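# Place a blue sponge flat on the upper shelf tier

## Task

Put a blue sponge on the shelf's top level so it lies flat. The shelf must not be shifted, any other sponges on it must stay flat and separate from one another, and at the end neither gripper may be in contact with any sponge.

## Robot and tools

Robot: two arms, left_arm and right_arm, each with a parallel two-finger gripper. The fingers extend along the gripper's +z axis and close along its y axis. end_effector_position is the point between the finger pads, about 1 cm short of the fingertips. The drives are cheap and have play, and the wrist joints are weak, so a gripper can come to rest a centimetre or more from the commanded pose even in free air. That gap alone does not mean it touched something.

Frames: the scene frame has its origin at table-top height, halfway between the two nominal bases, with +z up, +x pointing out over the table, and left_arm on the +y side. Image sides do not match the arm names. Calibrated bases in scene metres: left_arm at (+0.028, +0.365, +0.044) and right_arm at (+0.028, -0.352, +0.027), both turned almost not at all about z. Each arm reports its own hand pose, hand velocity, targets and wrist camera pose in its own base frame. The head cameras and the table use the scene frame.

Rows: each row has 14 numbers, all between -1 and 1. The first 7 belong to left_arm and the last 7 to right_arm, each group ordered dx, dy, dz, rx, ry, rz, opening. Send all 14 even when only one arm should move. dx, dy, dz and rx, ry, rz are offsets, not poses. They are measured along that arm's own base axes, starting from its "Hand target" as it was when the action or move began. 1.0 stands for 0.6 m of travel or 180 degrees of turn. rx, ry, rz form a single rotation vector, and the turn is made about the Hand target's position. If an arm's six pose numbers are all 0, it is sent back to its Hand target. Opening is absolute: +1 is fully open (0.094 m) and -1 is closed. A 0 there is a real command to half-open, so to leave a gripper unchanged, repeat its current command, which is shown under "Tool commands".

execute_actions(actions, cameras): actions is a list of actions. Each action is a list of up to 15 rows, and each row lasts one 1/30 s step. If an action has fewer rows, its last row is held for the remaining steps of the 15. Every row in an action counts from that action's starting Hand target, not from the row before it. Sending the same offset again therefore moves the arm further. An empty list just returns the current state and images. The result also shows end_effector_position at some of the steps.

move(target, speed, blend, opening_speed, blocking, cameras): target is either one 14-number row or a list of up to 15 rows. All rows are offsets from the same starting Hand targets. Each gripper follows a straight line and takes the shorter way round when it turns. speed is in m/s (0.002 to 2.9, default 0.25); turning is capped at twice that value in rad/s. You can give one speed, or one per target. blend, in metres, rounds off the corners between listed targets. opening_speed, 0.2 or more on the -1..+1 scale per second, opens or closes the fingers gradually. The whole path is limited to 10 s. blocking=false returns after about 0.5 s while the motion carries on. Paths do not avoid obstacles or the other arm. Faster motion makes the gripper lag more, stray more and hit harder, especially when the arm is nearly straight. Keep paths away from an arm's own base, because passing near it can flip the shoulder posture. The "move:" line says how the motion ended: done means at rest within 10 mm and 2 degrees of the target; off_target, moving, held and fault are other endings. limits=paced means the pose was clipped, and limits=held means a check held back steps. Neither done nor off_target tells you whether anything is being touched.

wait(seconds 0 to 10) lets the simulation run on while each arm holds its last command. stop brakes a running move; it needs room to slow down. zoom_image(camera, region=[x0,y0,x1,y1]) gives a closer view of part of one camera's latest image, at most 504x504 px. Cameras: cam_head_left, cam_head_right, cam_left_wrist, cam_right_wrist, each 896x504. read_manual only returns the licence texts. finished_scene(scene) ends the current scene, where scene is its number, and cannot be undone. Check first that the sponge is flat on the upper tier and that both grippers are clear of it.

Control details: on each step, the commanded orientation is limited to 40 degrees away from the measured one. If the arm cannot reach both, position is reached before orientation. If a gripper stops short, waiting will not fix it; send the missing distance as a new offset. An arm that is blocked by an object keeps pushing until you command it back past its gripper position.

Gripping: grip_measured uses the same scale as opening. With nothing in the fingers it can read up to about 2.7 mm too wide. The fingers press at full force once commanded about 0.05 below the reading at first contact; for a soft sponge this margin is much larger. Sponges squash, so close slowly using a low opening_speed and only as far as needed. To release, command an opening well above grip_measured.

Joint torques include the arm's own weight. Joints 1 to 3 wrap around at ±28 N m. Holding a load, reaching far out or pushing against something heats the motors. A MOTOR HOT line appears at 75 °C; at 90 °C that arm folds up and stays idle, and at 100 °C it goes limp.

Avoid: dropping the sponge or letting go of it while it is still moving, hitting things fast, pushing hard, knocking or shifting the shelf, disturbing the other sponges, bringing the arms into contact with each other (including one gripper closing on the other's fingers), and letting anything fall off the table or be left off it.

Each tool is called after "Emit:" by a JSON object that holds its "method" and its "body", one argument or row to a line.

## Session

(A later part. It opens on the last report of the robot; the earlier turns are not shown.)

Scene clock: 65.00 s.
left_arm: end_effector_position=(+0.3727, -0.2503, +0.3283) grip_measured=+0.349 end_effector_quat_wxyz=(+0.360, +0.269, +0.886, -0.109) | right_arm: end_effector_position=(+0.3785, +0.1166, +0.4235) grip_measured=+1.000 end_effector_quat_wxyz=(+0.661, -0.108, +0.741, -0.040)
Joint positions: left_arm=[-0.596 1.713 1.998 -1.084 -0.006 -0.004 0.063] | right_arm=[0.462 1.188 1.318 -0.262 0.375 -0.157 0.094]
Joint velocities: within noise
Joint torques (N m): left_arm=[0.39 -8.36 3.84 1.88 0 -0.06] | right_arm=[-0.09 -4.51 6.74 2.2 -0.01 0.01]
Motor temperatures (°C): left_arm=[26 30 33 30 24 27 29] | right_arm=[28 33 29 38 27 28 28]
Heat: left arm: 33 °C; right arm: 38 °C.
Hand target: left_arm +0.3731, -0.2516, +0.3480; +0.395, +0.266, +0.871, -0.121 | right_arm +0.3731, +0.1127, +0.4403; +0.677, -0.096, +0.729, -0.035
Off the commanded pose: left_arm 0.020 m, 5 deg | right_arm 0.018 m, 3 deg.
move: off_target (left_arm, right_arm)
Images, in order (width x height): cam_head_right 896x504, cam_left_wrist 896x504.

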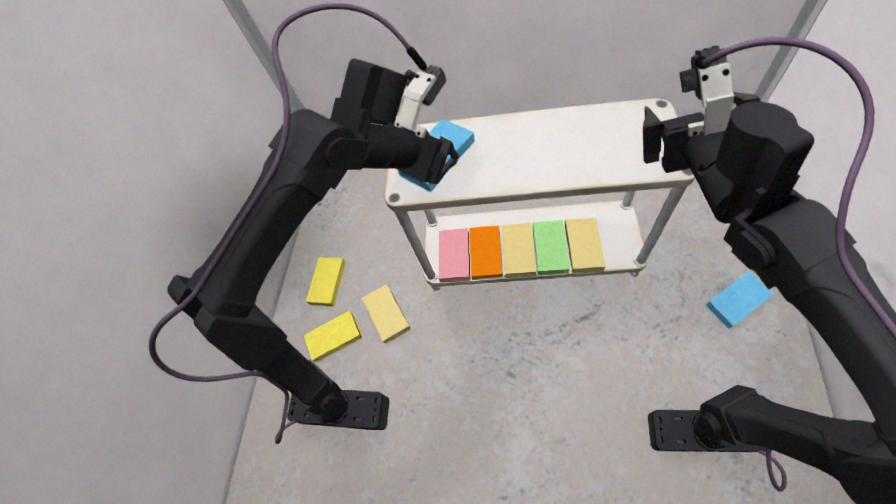

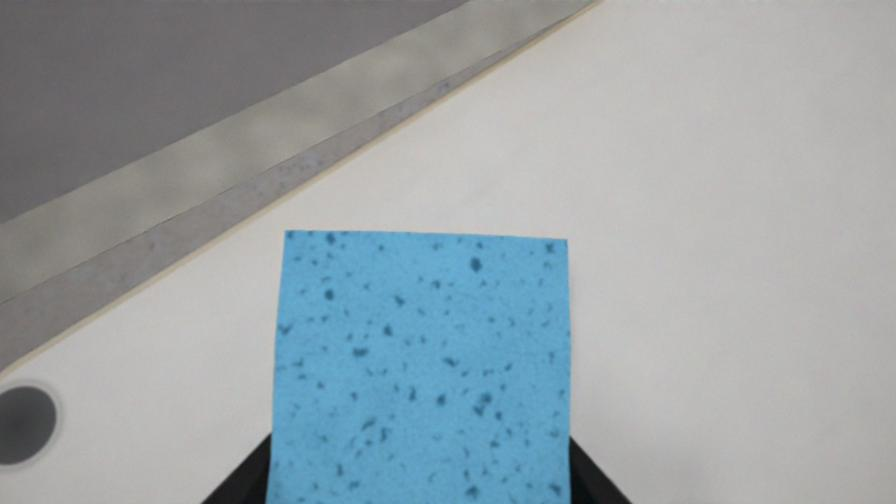

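Emit:
{"method": "zoom_image", "body": {
  "camera": "cam_head_right",
  "region": [380, 100, 500, 210]
}}

Emit:
{"method": "execute_actions", "body": {
  "actions": []
}}

Emit:
{"method": "zoom_image", "body": {
  "camera": "cam_head_left",
  "region": [400, 100, 520, 210]
}}

Scaled by 4.200 from the camera's 896x504 image, which has a finer 1280x720 frame.

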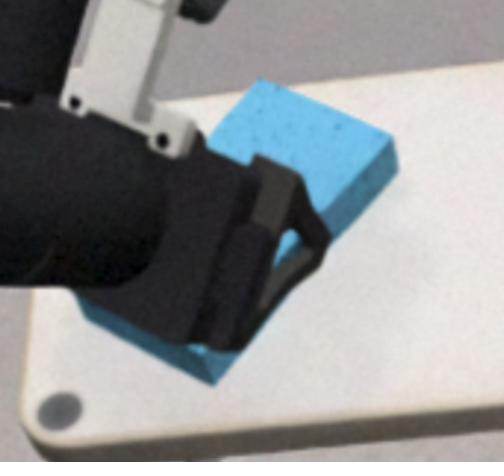

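Scene clock: 65.20 s.
left_arm: end_effector_position=(+0.3727, -0.2503, +0.3283) grip_measured=+0.349 end_effector_quat_wxyz=(+0.360, +0.269, +0.886, -0.109) | right_arm: end_effector_position=(+0.3785, +0.1166, +0.4235) grip_measured=+1.000 end_effector_quat_wxyz=(+0.661, -0.108, +0.741, -0.040)
Joint positions: left_arm=[-0.596 1.713 1.998 -1.084 -0.006 -0.004 0.063] | right_arm=[0.462 1.188 1.318 -0.262 0.375 -0.157 0.094]
Joint velocities: within noise
Joint torques (N m): left_arm=[0.4 -8.36 3.81 1.88 0.01 -0.06] | right_arm=[-0.1 -4.51 6.75 2.2 -0.01 0.01]
Motor temperatures (°C): left_arm=[26 30 33 30 24 27 29] | right_arm=[28 33 29 38 27 28 28]
Heat: left arm: 33 °C; right arm: 38 °C.
Hand target: left_arm +0.3731, -0.2516, +0.3480; +0.395, +0.266, +0.871, -0.121 | right_arm +0.3731, +0.1127, +0.4403; +0.677, -0.096, +0.729, -0.035
Tool commands: left_gripper/opening=+0.22 right_gripper/opening=+1.0
Off the commanded pose: left_arm 0.020 m, 5 deg | right_arm 0.018 m, 3 deg.

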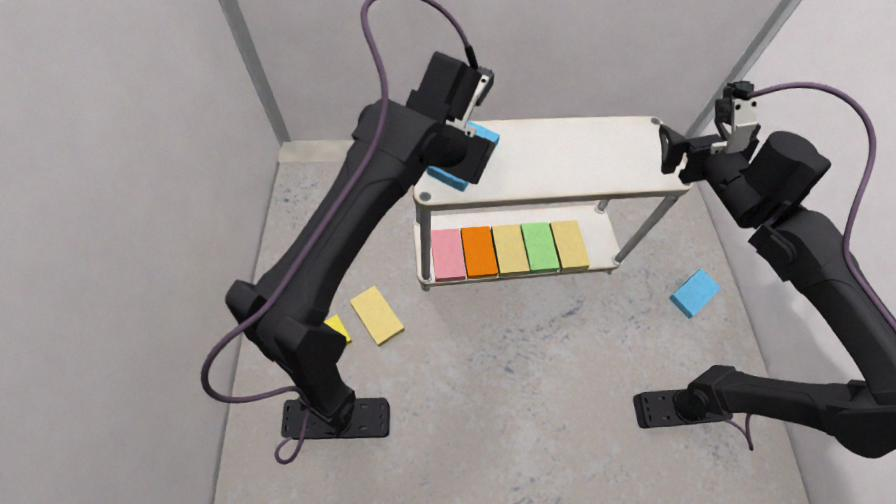

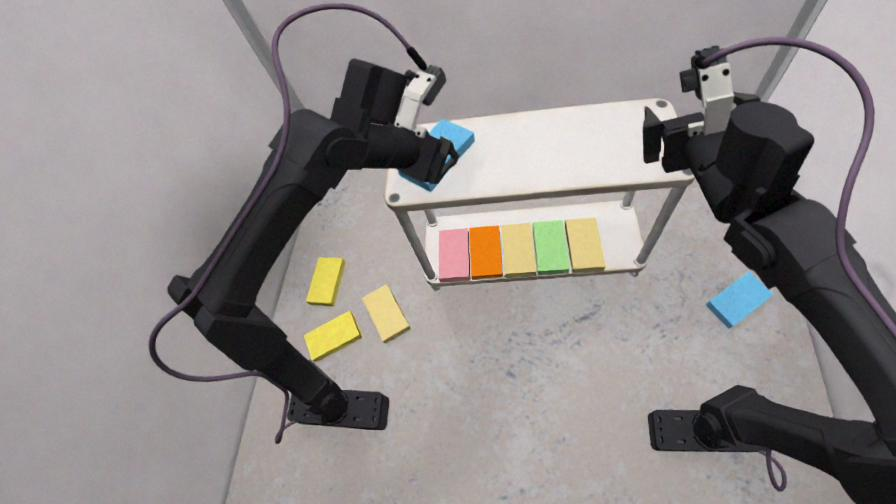

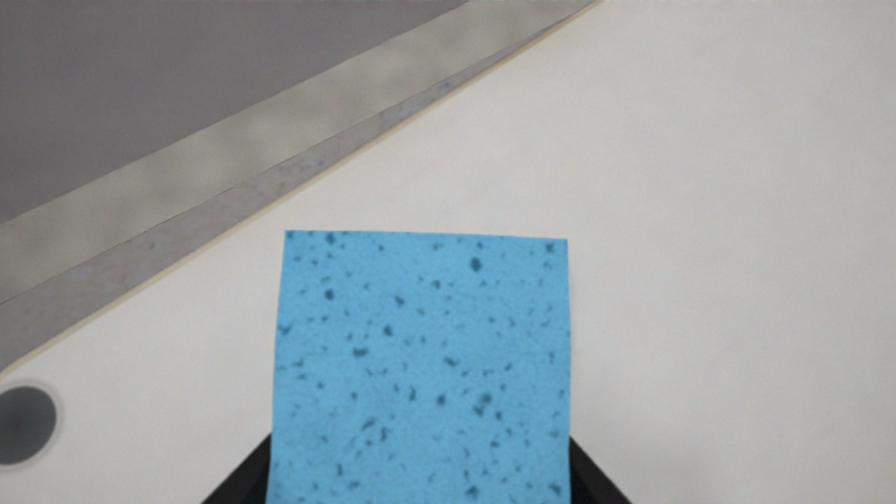

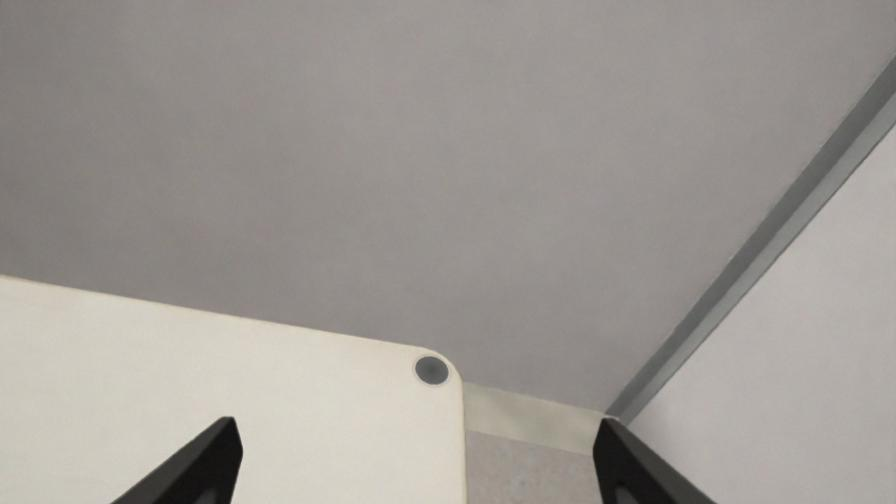

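Scaled by 4.200 from the camera's 896x504 image, which has a finer 1280x720 frame.

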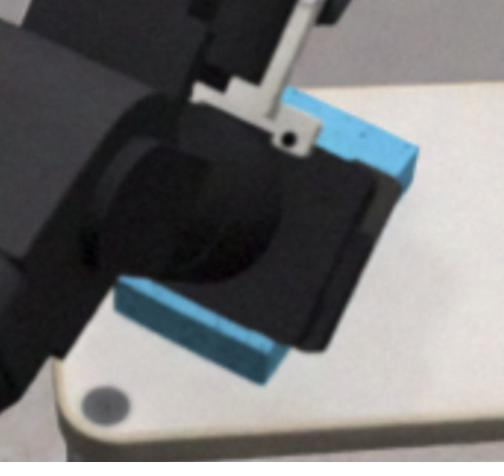

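Emit:
{"method": "move", "body": {
  "target": [0, 0, -0.0133, 0, 0, 0, 0.22, 0, 0, 0, 0, 0, 0, 1.0],
  "speed": 0.03,
  "cameras": ["cam_left_wrist", "cam_head_right"]
}}

Scene clock: 67.13 s.
left_arm: end_effector_position=(+0.3725, -0.2502, +0.3298) grip_measured=+0.349 end_effector_quat_wxyz=(+0.373, +0.268, +0.881, -0.112) | right_arm: end_effector_position=(+0.3785, +0.1166, +0.4235) grip_measured=+1.000 end_effector_quat_wxyz=(+0.661, -0.108, +0.741, -0.040)
Joint positions: left_arm=[-0.596 1.682 1.946 -1.033 -0.006 -0.002 0.063] | right_arm=[0.462 1.188 1.318 -0.262 0.375 -0.157 0.094]
Joint velocities: within noise
Joint torques (N m): left_arm=[0.39 -7.32 3.51 1.8 0 -0.07] | right_arm=[-0.1 -4.49 6.76 2.2 -0.01 0.01]
Motor temperatures (°C): left_arm=[26 30 33 30 24 27 29] | right_arm=[28 33 29 38 27 28 28]
Heat: left arm: 33 °C; right arm: 38 °C.
Hand target: left_arm +0.3731, -0.2516, +0.3401; +0.395, +0.266, +0.871, -0.121 | right_arm +0.3731, +0.1127, +0.4403; +0.677, -0.096, +0.729, -0.035
Off the commanded pose: left_arm 0.010 m, 3 deg | right_arm 0.018 m, 3 deg.
move: off_target (left_arm, right_arm)
Images, in order (width x height): cam_head_right 896x504, cam_left_wrist 896x504.

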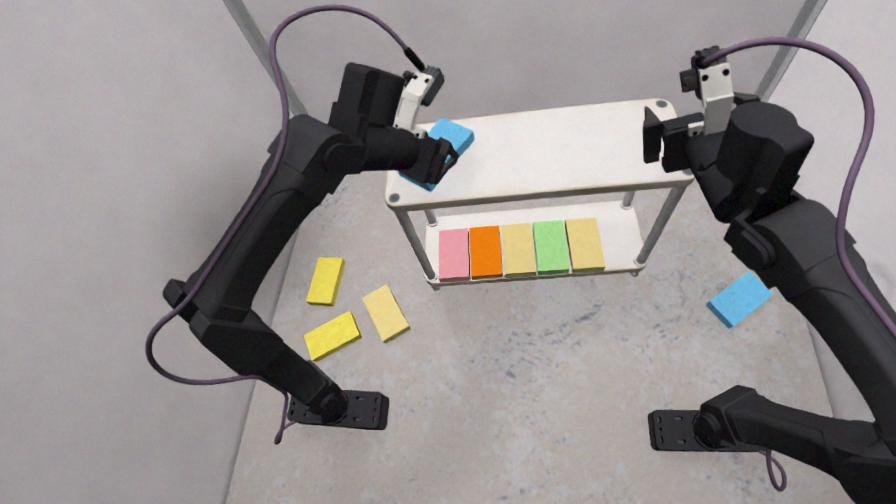

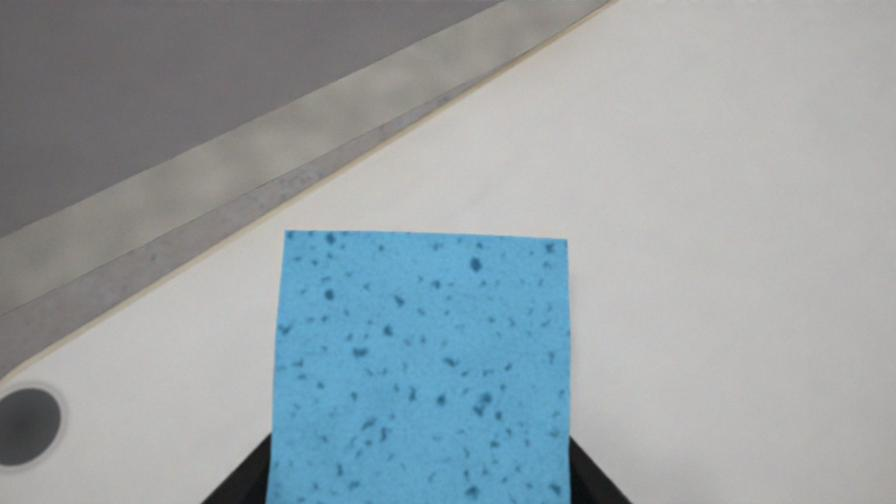

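Emit:
{"method": "move", "body": {
  "target": [0, 0, -0.0067, 0.01236, 0.01847, 0, 0.22, 0, 0, 0, 0, 0, 0, 1.0],
  "speed": 0.03,
  "cameras": ["cam_left_wrist", "cam_head_right"]
}}

Scene clock: 69.20 s.
left_arm: end_effector_position=(+0.3760, -0.2525, +0.3296) grip_measured=+0.349 end_effector_quat_wxyz=(+0.369, +0.269, +0.883, -0.111) | right_arm: end_effector_position=(+0.3785, +0.1166, +0.4235) grip_measured=+1.000 end_effector_quat_wxyz=(+0.661, -0.108, +0.741, -0.040)
Joint positions: left_arm=[-0.596 1.711 1.987 -1.056 -0.006 -0.002 0.063] | right_arm=[0.462 1.188 1.318 -0.262 0.375 -0.157 0.094]
Joint velocities: within noise
Joint torques (N m): left_arm=[0.43 -5.08 8.62 0.99 0.01 -0.08] | right_arm=[-0.09 -4.51 6.75 2.2 -0.01 0.01]
Motor temperatures (°C): left_arm=[26 30 33 30 24 27 29] | right_arm=[28 33 29 39 27 28 28]
Heat: left arm: 33 °C; right arm: 39 °C.
Hand target: left_arm +0.3731, -0.2516, +0.3360; +0.365, +0.270, +0.884, -0.111 | right_arm +0.3731, +0.1127, +0.4403; +0.677, -0.096, +0.729, -0.035
Off the commanded pose: left_arm 0.007 m, 0 deg | right_arm 0.018 m, 3 deg.
move: off_target (right_arm)
Images, in order (width x height): cam_head_right 896x504, cam_left_wrist 896x504.

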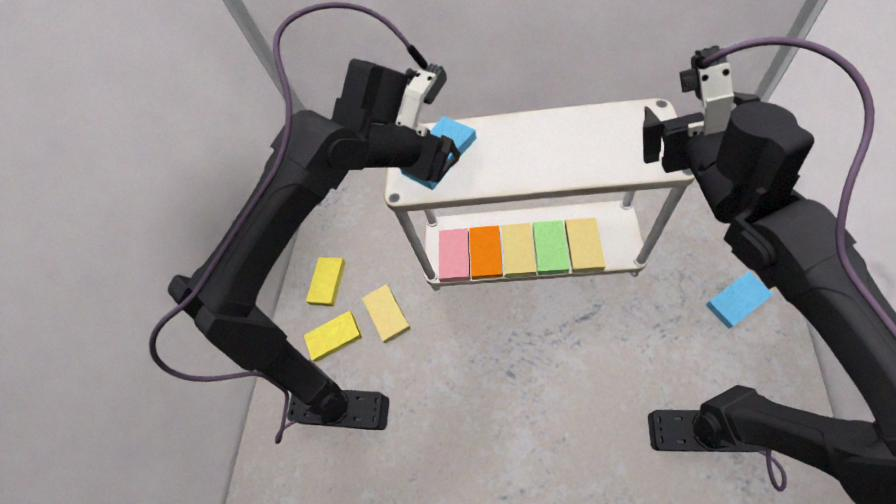

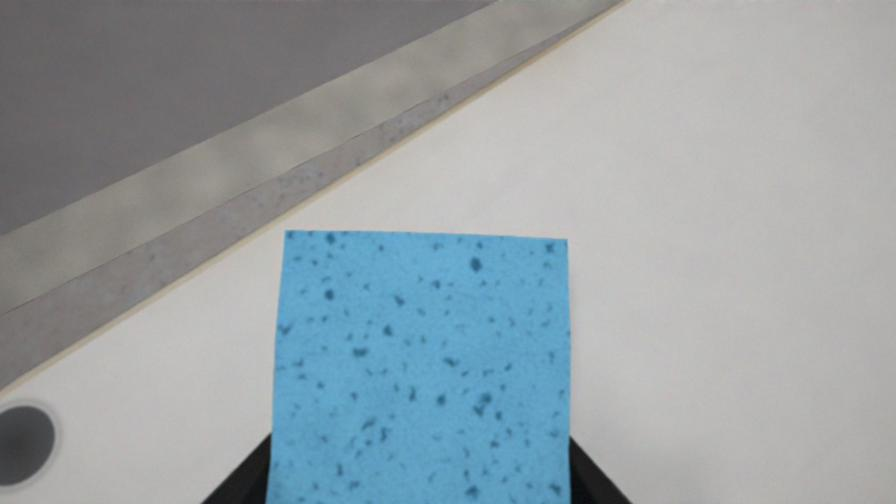

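Emit:
{"method": "move", "body": {
  "target": [0, 0, -0.0067, 0.0103, 0.0154, 0, 0.22, 0, 0, 0, 0, 0, 0, 1.0],
  "speed": 0.03,
  "cameras": ["cam_left_wrist", "cam_head_right"]
}}

Scene clock: 71.10 s.
left_arm: end_effector_position=(+0.3772, -0.2533, +0.3265) grip_measured=+0.349 end_effector_quat_wxyz=(+0.345, +0.271, +0.893, -0.104) | right_arm: end_effector_position=(+0.3785, +0.1166, +0.4235) grip_measured=+1.000 end_effector_quat_wxyz=(+0.661, -0.108, +0.741, -0.040)
Joint positions: left_arm=[-0.596 1.774 2.092 -1.151 -0.006 -0.004 0.063] | right_arm=[0.462 1.188 1.318 -0.262 0.375 -0.157 0.094]
Joint velocities: within noise
Joint torques (N m): left_arm=[0.43 -5.42 8.42 0.89 0.01 -0.07] | right_arm=[-0.09 -4.51 6.75 2.2 -0.01 0.02]
Motor temperatures (°C): left_arm=[26 30 33 30 24 27 29] | right_arm=[28 33 29 39 27 28 28]
Heat: left arm: 33 °C; right arm: 39 °C.
Hand target: left_arm +0.3731, -0.2516, +0.3320; +0.339, +0.273, +0.894, -0.103 | right_arm +0.3731, +0.1127, +0.4403; +0.677, -0.096, +0.729, -0.035
Off the commanded pose: left_arm 0.007 m, 1 deg | right_arm 0.018 m, 3 deg.
move: off_target (right_arm)
Images, in order (width x height): cam_head_right 896x504, cam_left_wrist 896x504.

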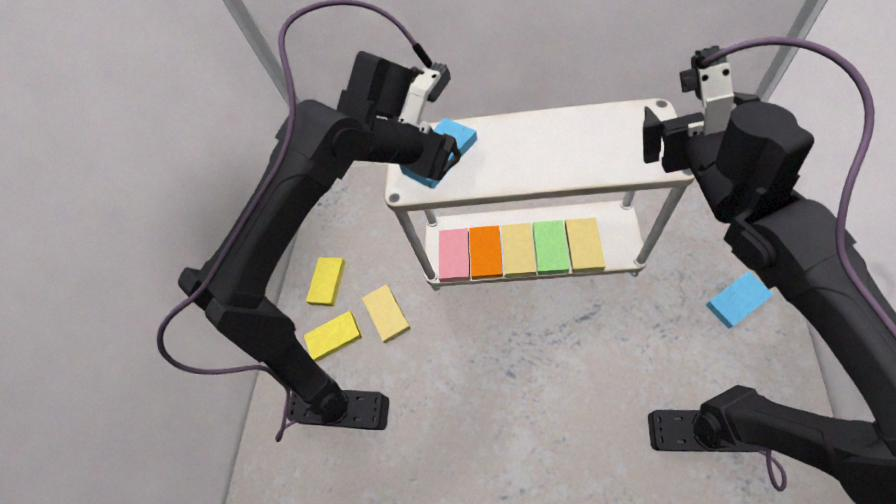

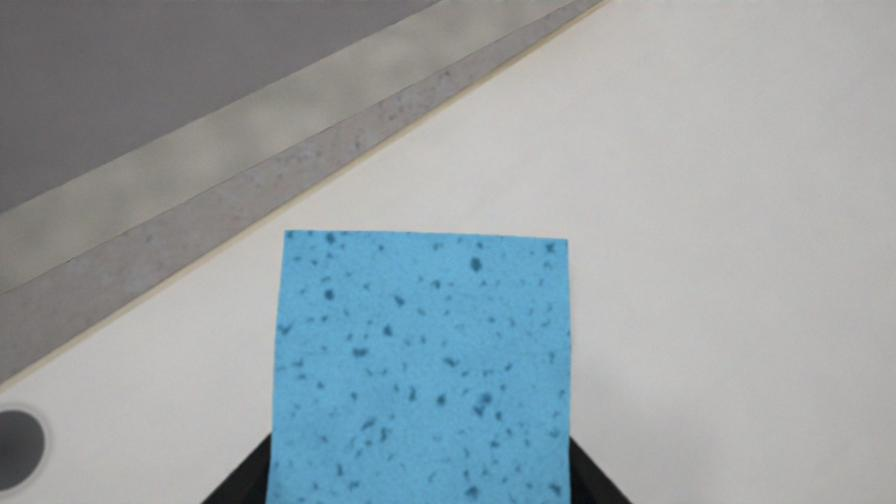

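Emit:
{"method": "move", "body": {
  "target": [0, 0, 0, 0, 0, 0, 0.7, 0, 0, 0, 0, 0, 0, 1.0],
  "speed": 0.03,
  "opening_speed": 0.4,
  "cameras": ["cam_left_wrist", "cam_head_right"]
}}

Scene clock: 73.10 s.
left_arm: end_effector_position=(+0.3780, -0.2515, +0.3262) grip_measured=+0.698 end_effector_quat_wxyz=(+0.345, +0.269, +0.894, -0.102) | right_arm: end_effector_position=(+0.3785, +0.1166, +0.4235) grip_measured=+1.000 end_effector_quat_wxyz=(+0.661, -0.108, +0.741, -0.040)
Joint positions: left_arm=[-0.593 1.774 2.092 -1.153 -0.009 -0.005 0.08] | right_arm=[0.462 1.188 1.318 -0.262 0.375 -0.157 0.094]
Joint velocities: within noise
Joint torques (N m): left_arm=[0.23 -5.42 8.49 0.91 0.01 -0.05] | right_arm=[-0.09 -4.49 6.74 2.2 -0.01 0.02]
Motor temperatures (°C): left_arm=[26 30 34 30 24 27 29] | right_arm=[28 33 29 39 27 28 28]
Heat: left arm: 34 °C; right arm: 39 °C.
Hand target: left_arm +0.3731, -0.2516, +0.3320; +0.339, +0.273, +0.894, -0.103 | right_arm +0.3731, +0.1127, +0.4403; +0.677, -0.096, +0.729, -0.035
Off the commanded pose: left_arm 0.008 m, 1 deg | right_arm 0.018 m, 3 deg.
move: off_target (right_arm)
Images, in order (width x height): cam_head_right 896x504, cam_left_wrist 896x504.

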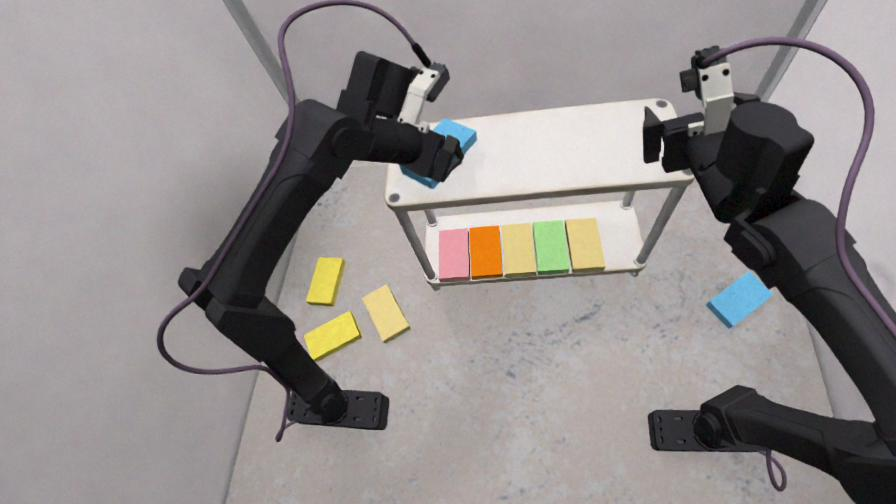

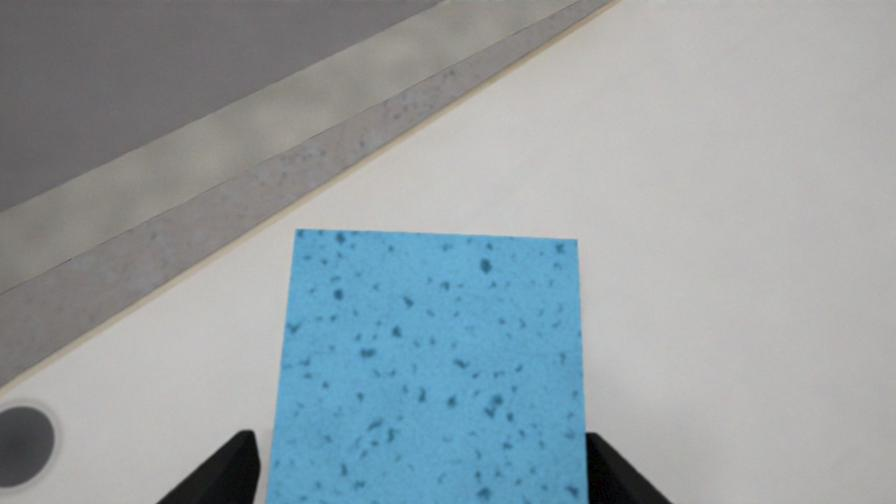

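Emit:
{"method": "move", "body": {
  "target": [
    [-0.002, -0.003, 0.0, 0, 0, 0, 0.9, 0, 0, 0, 0, 0, 0, 1.0],
    [-0.0773, 0.0477, 0.0975, 0, 0, 0, 0.9, 0, 0, 0, 0, 0, 0, 1.0]
  ],
  "speed": 0.06,
  "opening_speed": 0.5
}}

Scene clock: 76.93 s.
left_arm: end_effector_position=(+0.3346, -0.2226, +0.3801) grip_measured=+0.898 end_effector_quat_wxyz=(+0.333, +0.268, +0.899, -0.100) | right_arm: end_effector_position=(+0.3785, +0.1166, +0.4235) grip_measured=+1.000 end_effector_quat_wxyz=(+0.661, -0.108, +0.741, -0.040)
Joint positions: left_arm=[-0.593 1.788 2.415 -1.489 -0.007 -0.01 0.089] | right_arm=[0.462 1.188 1.318 -0.262 0.375 -0.157 0.094]
Joint velocities: within noise
Joint torques (N m): left_arm=[-0.43 -5.09 7.25 1 -0.04 -0.06] | right_arm=[-0.1 -4.51 6.74 2.2 -0.01 0.01]
Motor temperatures (°C): left_arm=[26 30 34 29 24 27 29] | right_arm=[28 33 29 39 27 28 28]
Heat: left arm: 34 °C; right arm: 39 °C.
Hand target: left_arm +0.3267, -0.2230, +0.3905; +0.339, +0.273, +0.894, -0.103 | right_arm +0.3731, +0.1127, +0.4403; +0.677, -0.096, +0.729, -0.035
Off the commanded pose: left_arm 0.013 m, 1 deg | right_arm 0.018 m, 3 deg.
move: off_target (left_arm, right_arm)

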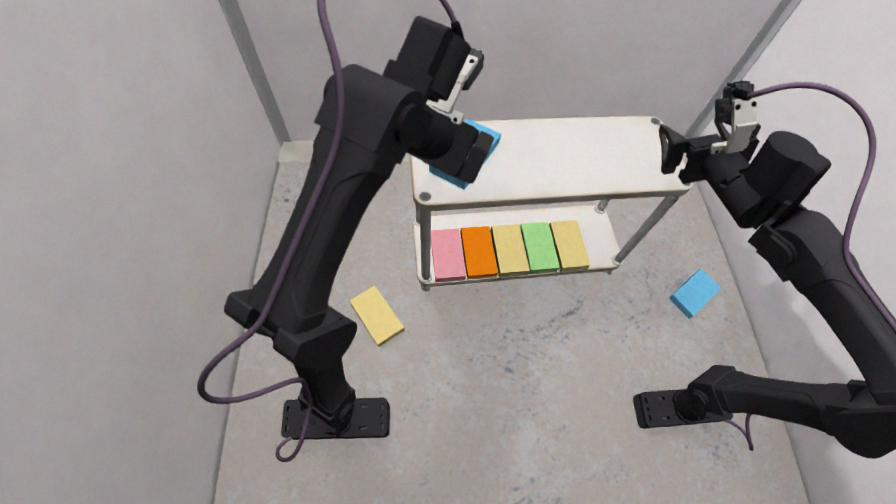

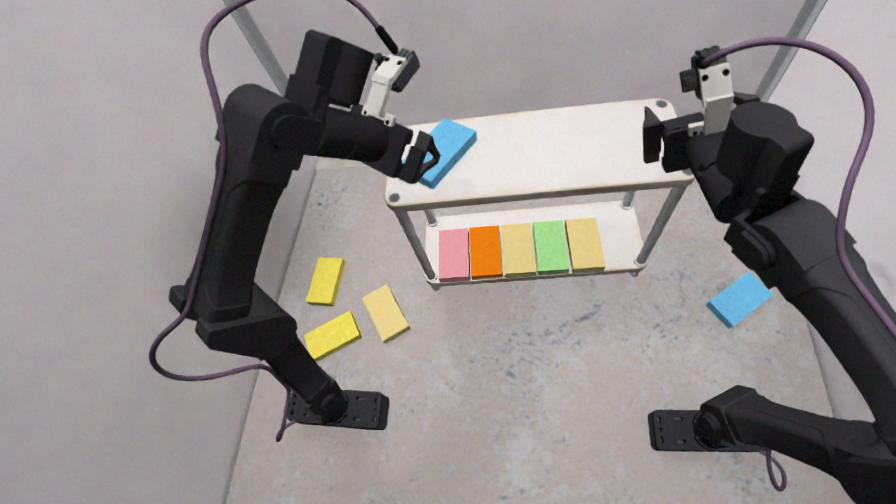

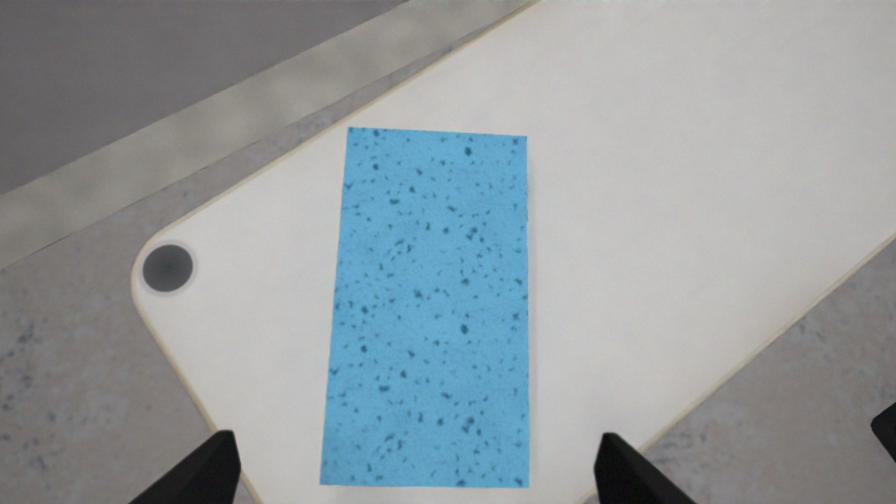

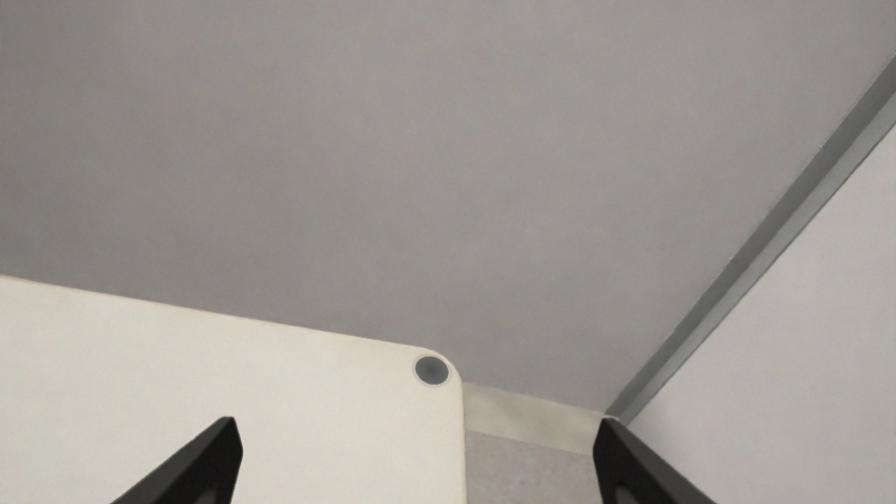

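Emit:
{"method": "move", "body": {
  "target": [-0.2278, 0.005, -0.0175, 0, 0, -0.0611, 0.2, -0.1885, -0.0212, -0.0672, 0.0208, 0.2558, 0.0013, 0.5],
  "speed": 0.15
}}

Scene clock: 89.37 s.
left_arm: end_effector_position=(+0.1913, -0.2223, +0.3726) grip_measured=+0.202 end_effector_quat_wxyz=(+0.309, +0.364, +0.869, -0.131) | right_arm: end_effector_position=(+0.2720, +0.1094, +0.3947) grip_measured=+0.503 end_effector_quat_wxyz=(+0.363, -0.093, +0.926, +0.036)
Joint positions: left_arm=[-0.904 1.374 1.973 -1.489 -0.067 -0.087 0.056] | right_arm=[0.502 1.397 2.068 -1.517 0.203 0.224 0.071]
Joint velocities: within noise
Joint torques (N m): left_arm=[-0.39 -3.63 3.15 1.45 -0.17 -0.08] | right_arm=[-0.51 -4.83 4.68 1.18 -0.01 0.07]
Motor temperatures (°C): left_arm=[26 30 34 29 24 27 28] | right_arm=[28 33 29 39 27 28 28]
Heat: left arm: 34 °C; right arm: 39 °C.
Hand target: left_arm +0.1901, -0.2200, +0.3800; +0.327, +0.358, +0.864, -0.135 | right_arm +0.2600, +0.1000, +0.4000; +0.340, -0.082, +0.936, +0.030
Off the commanded pose: left_arm 0.008 m, 2 deg | right_arm 0.016 m, 3 deg.
joint sent to its limit (right arm) — joint 4 (wrist pitch), lower limit. The joint targets are off in position, not in orientation.
move: off_target (right_arm)

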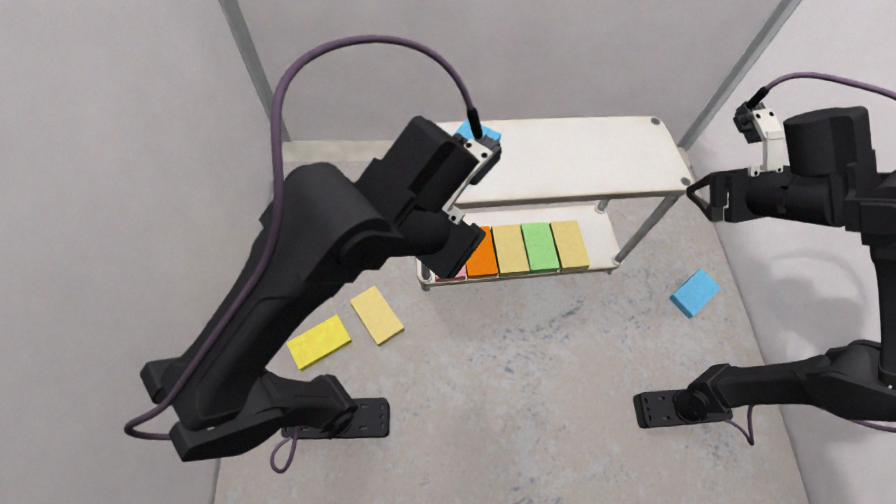

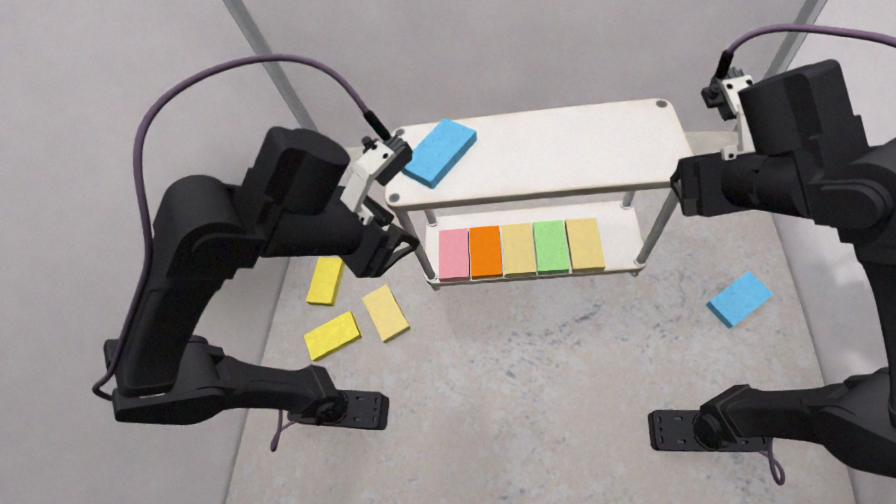

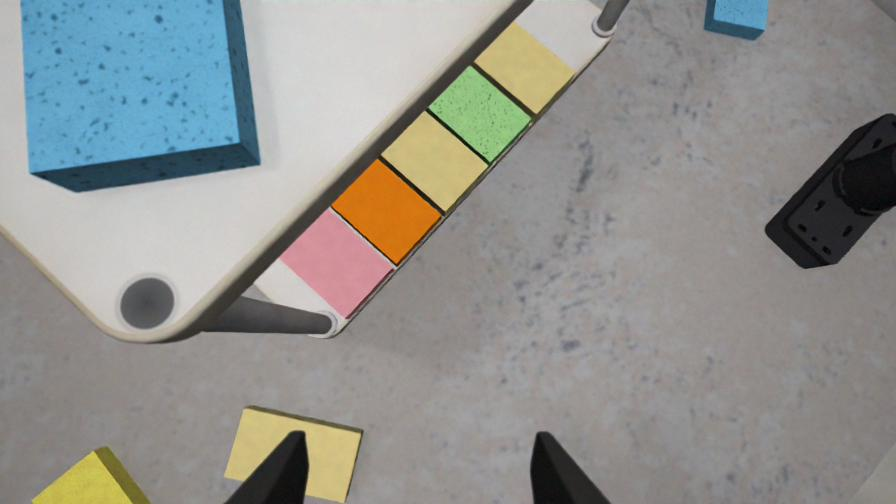

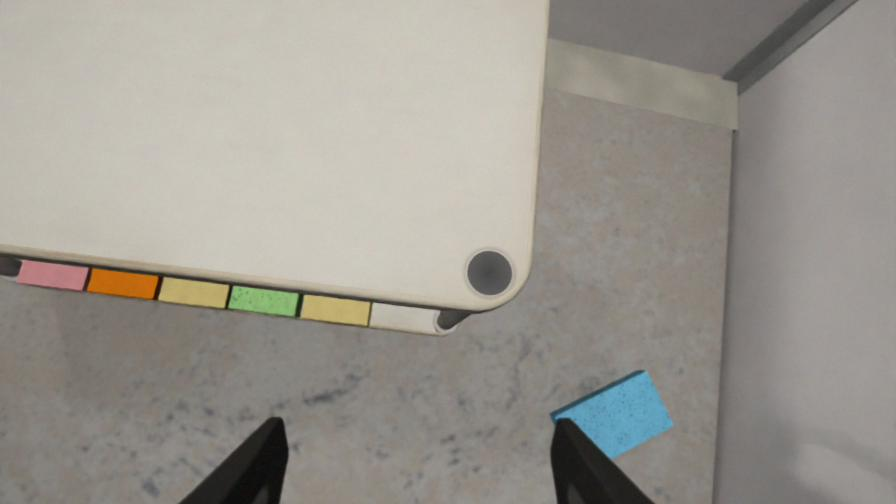

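Emit:
{"method": "move", "body": {
  "target": [
    [0, 0, 0, 0, 0, 0, 0.2, -0.025, -0.2167, -0.1, -0.0057, -0.0137, -0.18, 0.5],
    [0, 0, 0, 0, 0, 0, 0.2, -0.0328, -0.2998, -0.5, -0.0114, -0.0275, -0.3583, 0.5]
  ],
  "speed": 0.18,
  "blend": [0.03, 0]
}}

Scene clock: 94.70 s.
left_arm: end_effector_position=(+0.1913, -0.2223, +0.3726) grip_measured=+0.202 end_effector_quat_wxyz=(+0.309, +0.364, +0.869, -0.131) | right_arm: end_effector_position=(+0.2369, -0.0726, +0.0968) grip_measured=+0.503 end_effector_quat_wxyz=(+0.320, +0.410, +0.837, -0.168)
Joint positions: left_arm=[-0.904 1.374 1.973 -1.489 -0.067 -0.087 0.056] | right_arm=[0.14 1.076 0.605 -0.693 0.636 0.915 0.071]
Joint velocities: within noise
Joint torques (N m): left_arm=[-0.32 -3.64 3.12 1.46 -0.15 -0.07] | right_arm=[-0.51 -2.21 4.03 1.53 0.59 0.07]
Motor temperatures (°C): left_arm=[26 30 33 29 24 27 28] | right_arm=[28 33 29 38 27 28 28]
Heat: left arm: 33 °C; right arm: 38 °C.
Hand target: left_arm +0.1901, -0.2200, +0.3800; +0.327, +0.358, +0.864, -0.135 | right_arm +0.2403, -0.0799, +0.1000; +0.340, +0.423, +0.821, -0.176
Off the commanded pose: left_arm 0.008 m, 2 deg | right_arm 0.009 m, 4 deg.
move: off_target (right_arm)

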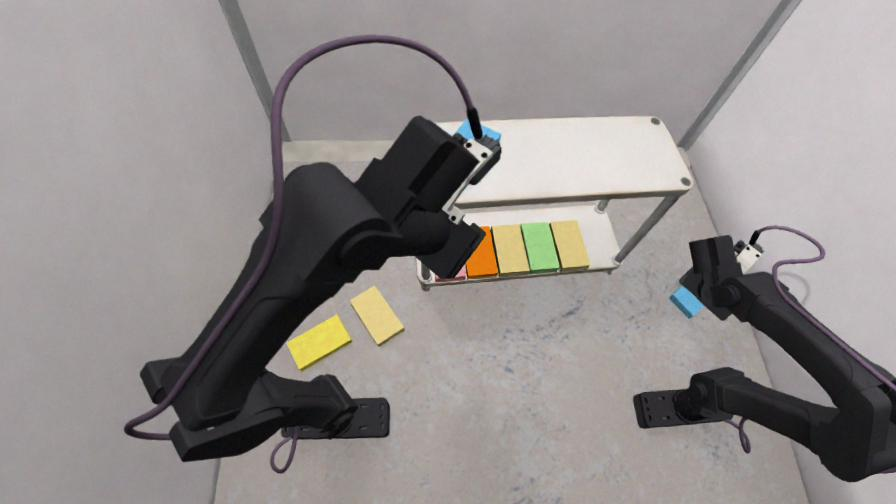

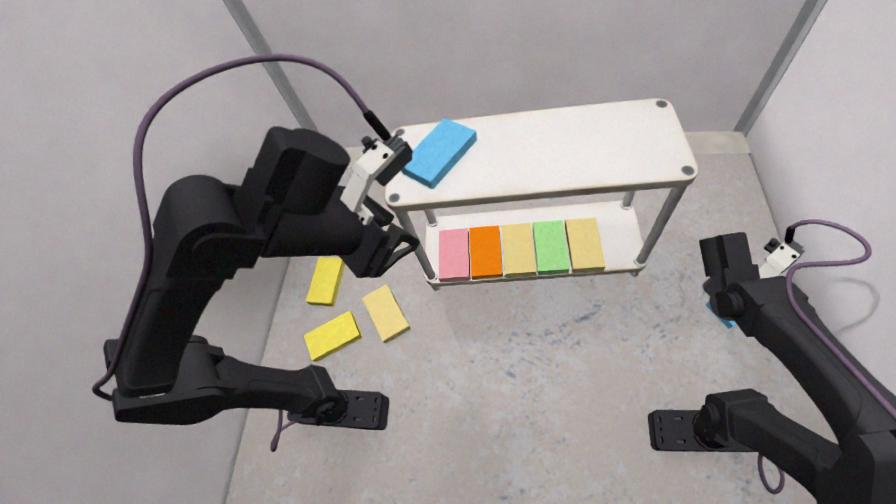

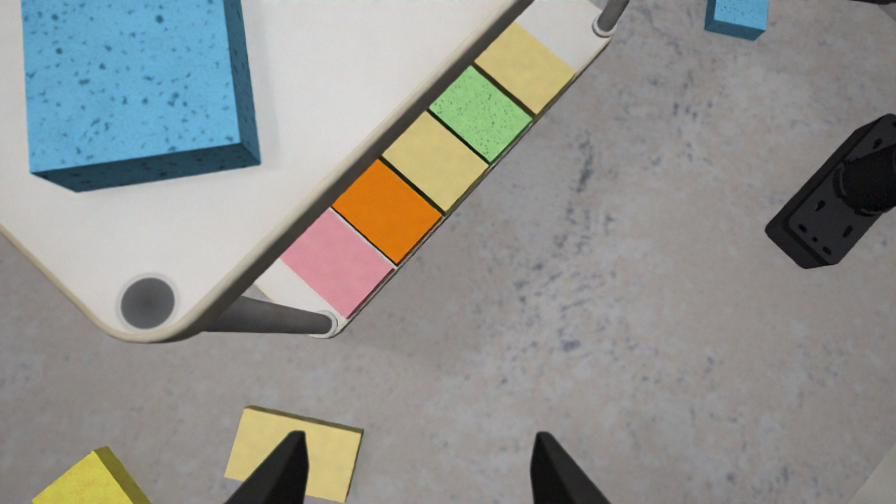

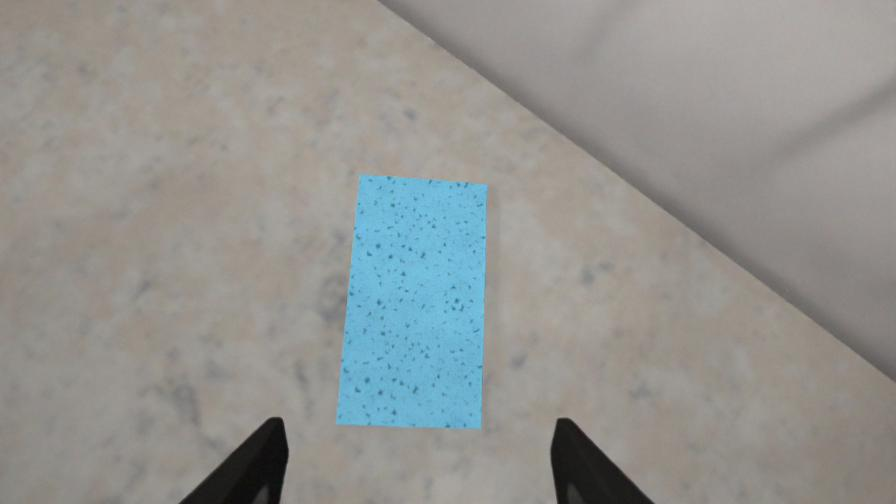

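Emit:
{"method": "zoom_image", "body": {
  "camera": "cam_left_wrist",
  "region": [0, 0, 280, 210]
}}

Emit:
{"method": "zoom_image", "body": {
  "camera": "cam_head_right",
  "region": [380, 100, 500, 210]
}}

Emit:
{"method": "zoom_image", "body": {
  "camera": "cam_right_wrist",
  "region": [300, 150, 540, 450]
}}

Scaled by 1.800 from the camera's 896x504 image, which has a finer 1280x720 frame.

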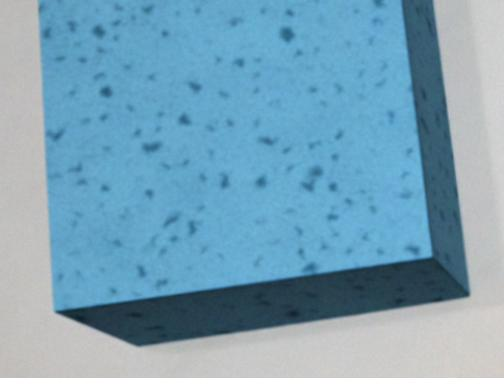

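Scaled by 4.200 from the camera's 896x504 image, which has a finer 1280x720 frame.

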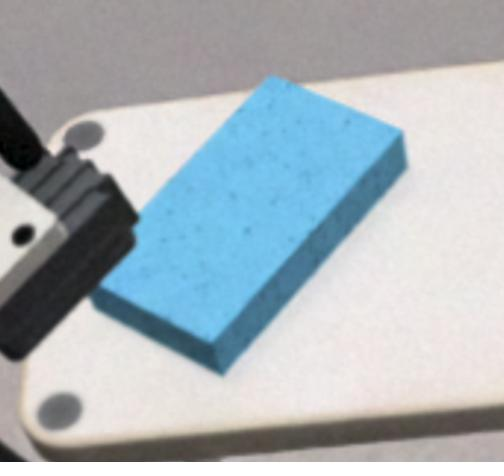

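Scaled by 1.680 from the camera's 896x504 image, which has a finer 1280x720 frame.

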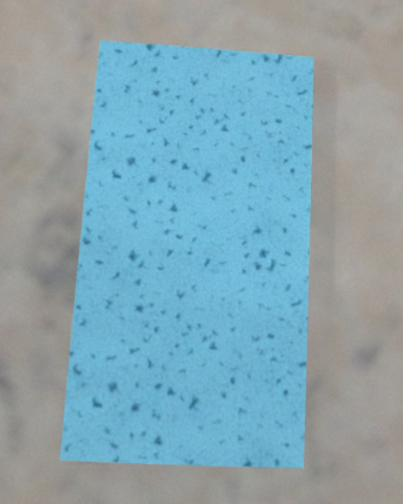

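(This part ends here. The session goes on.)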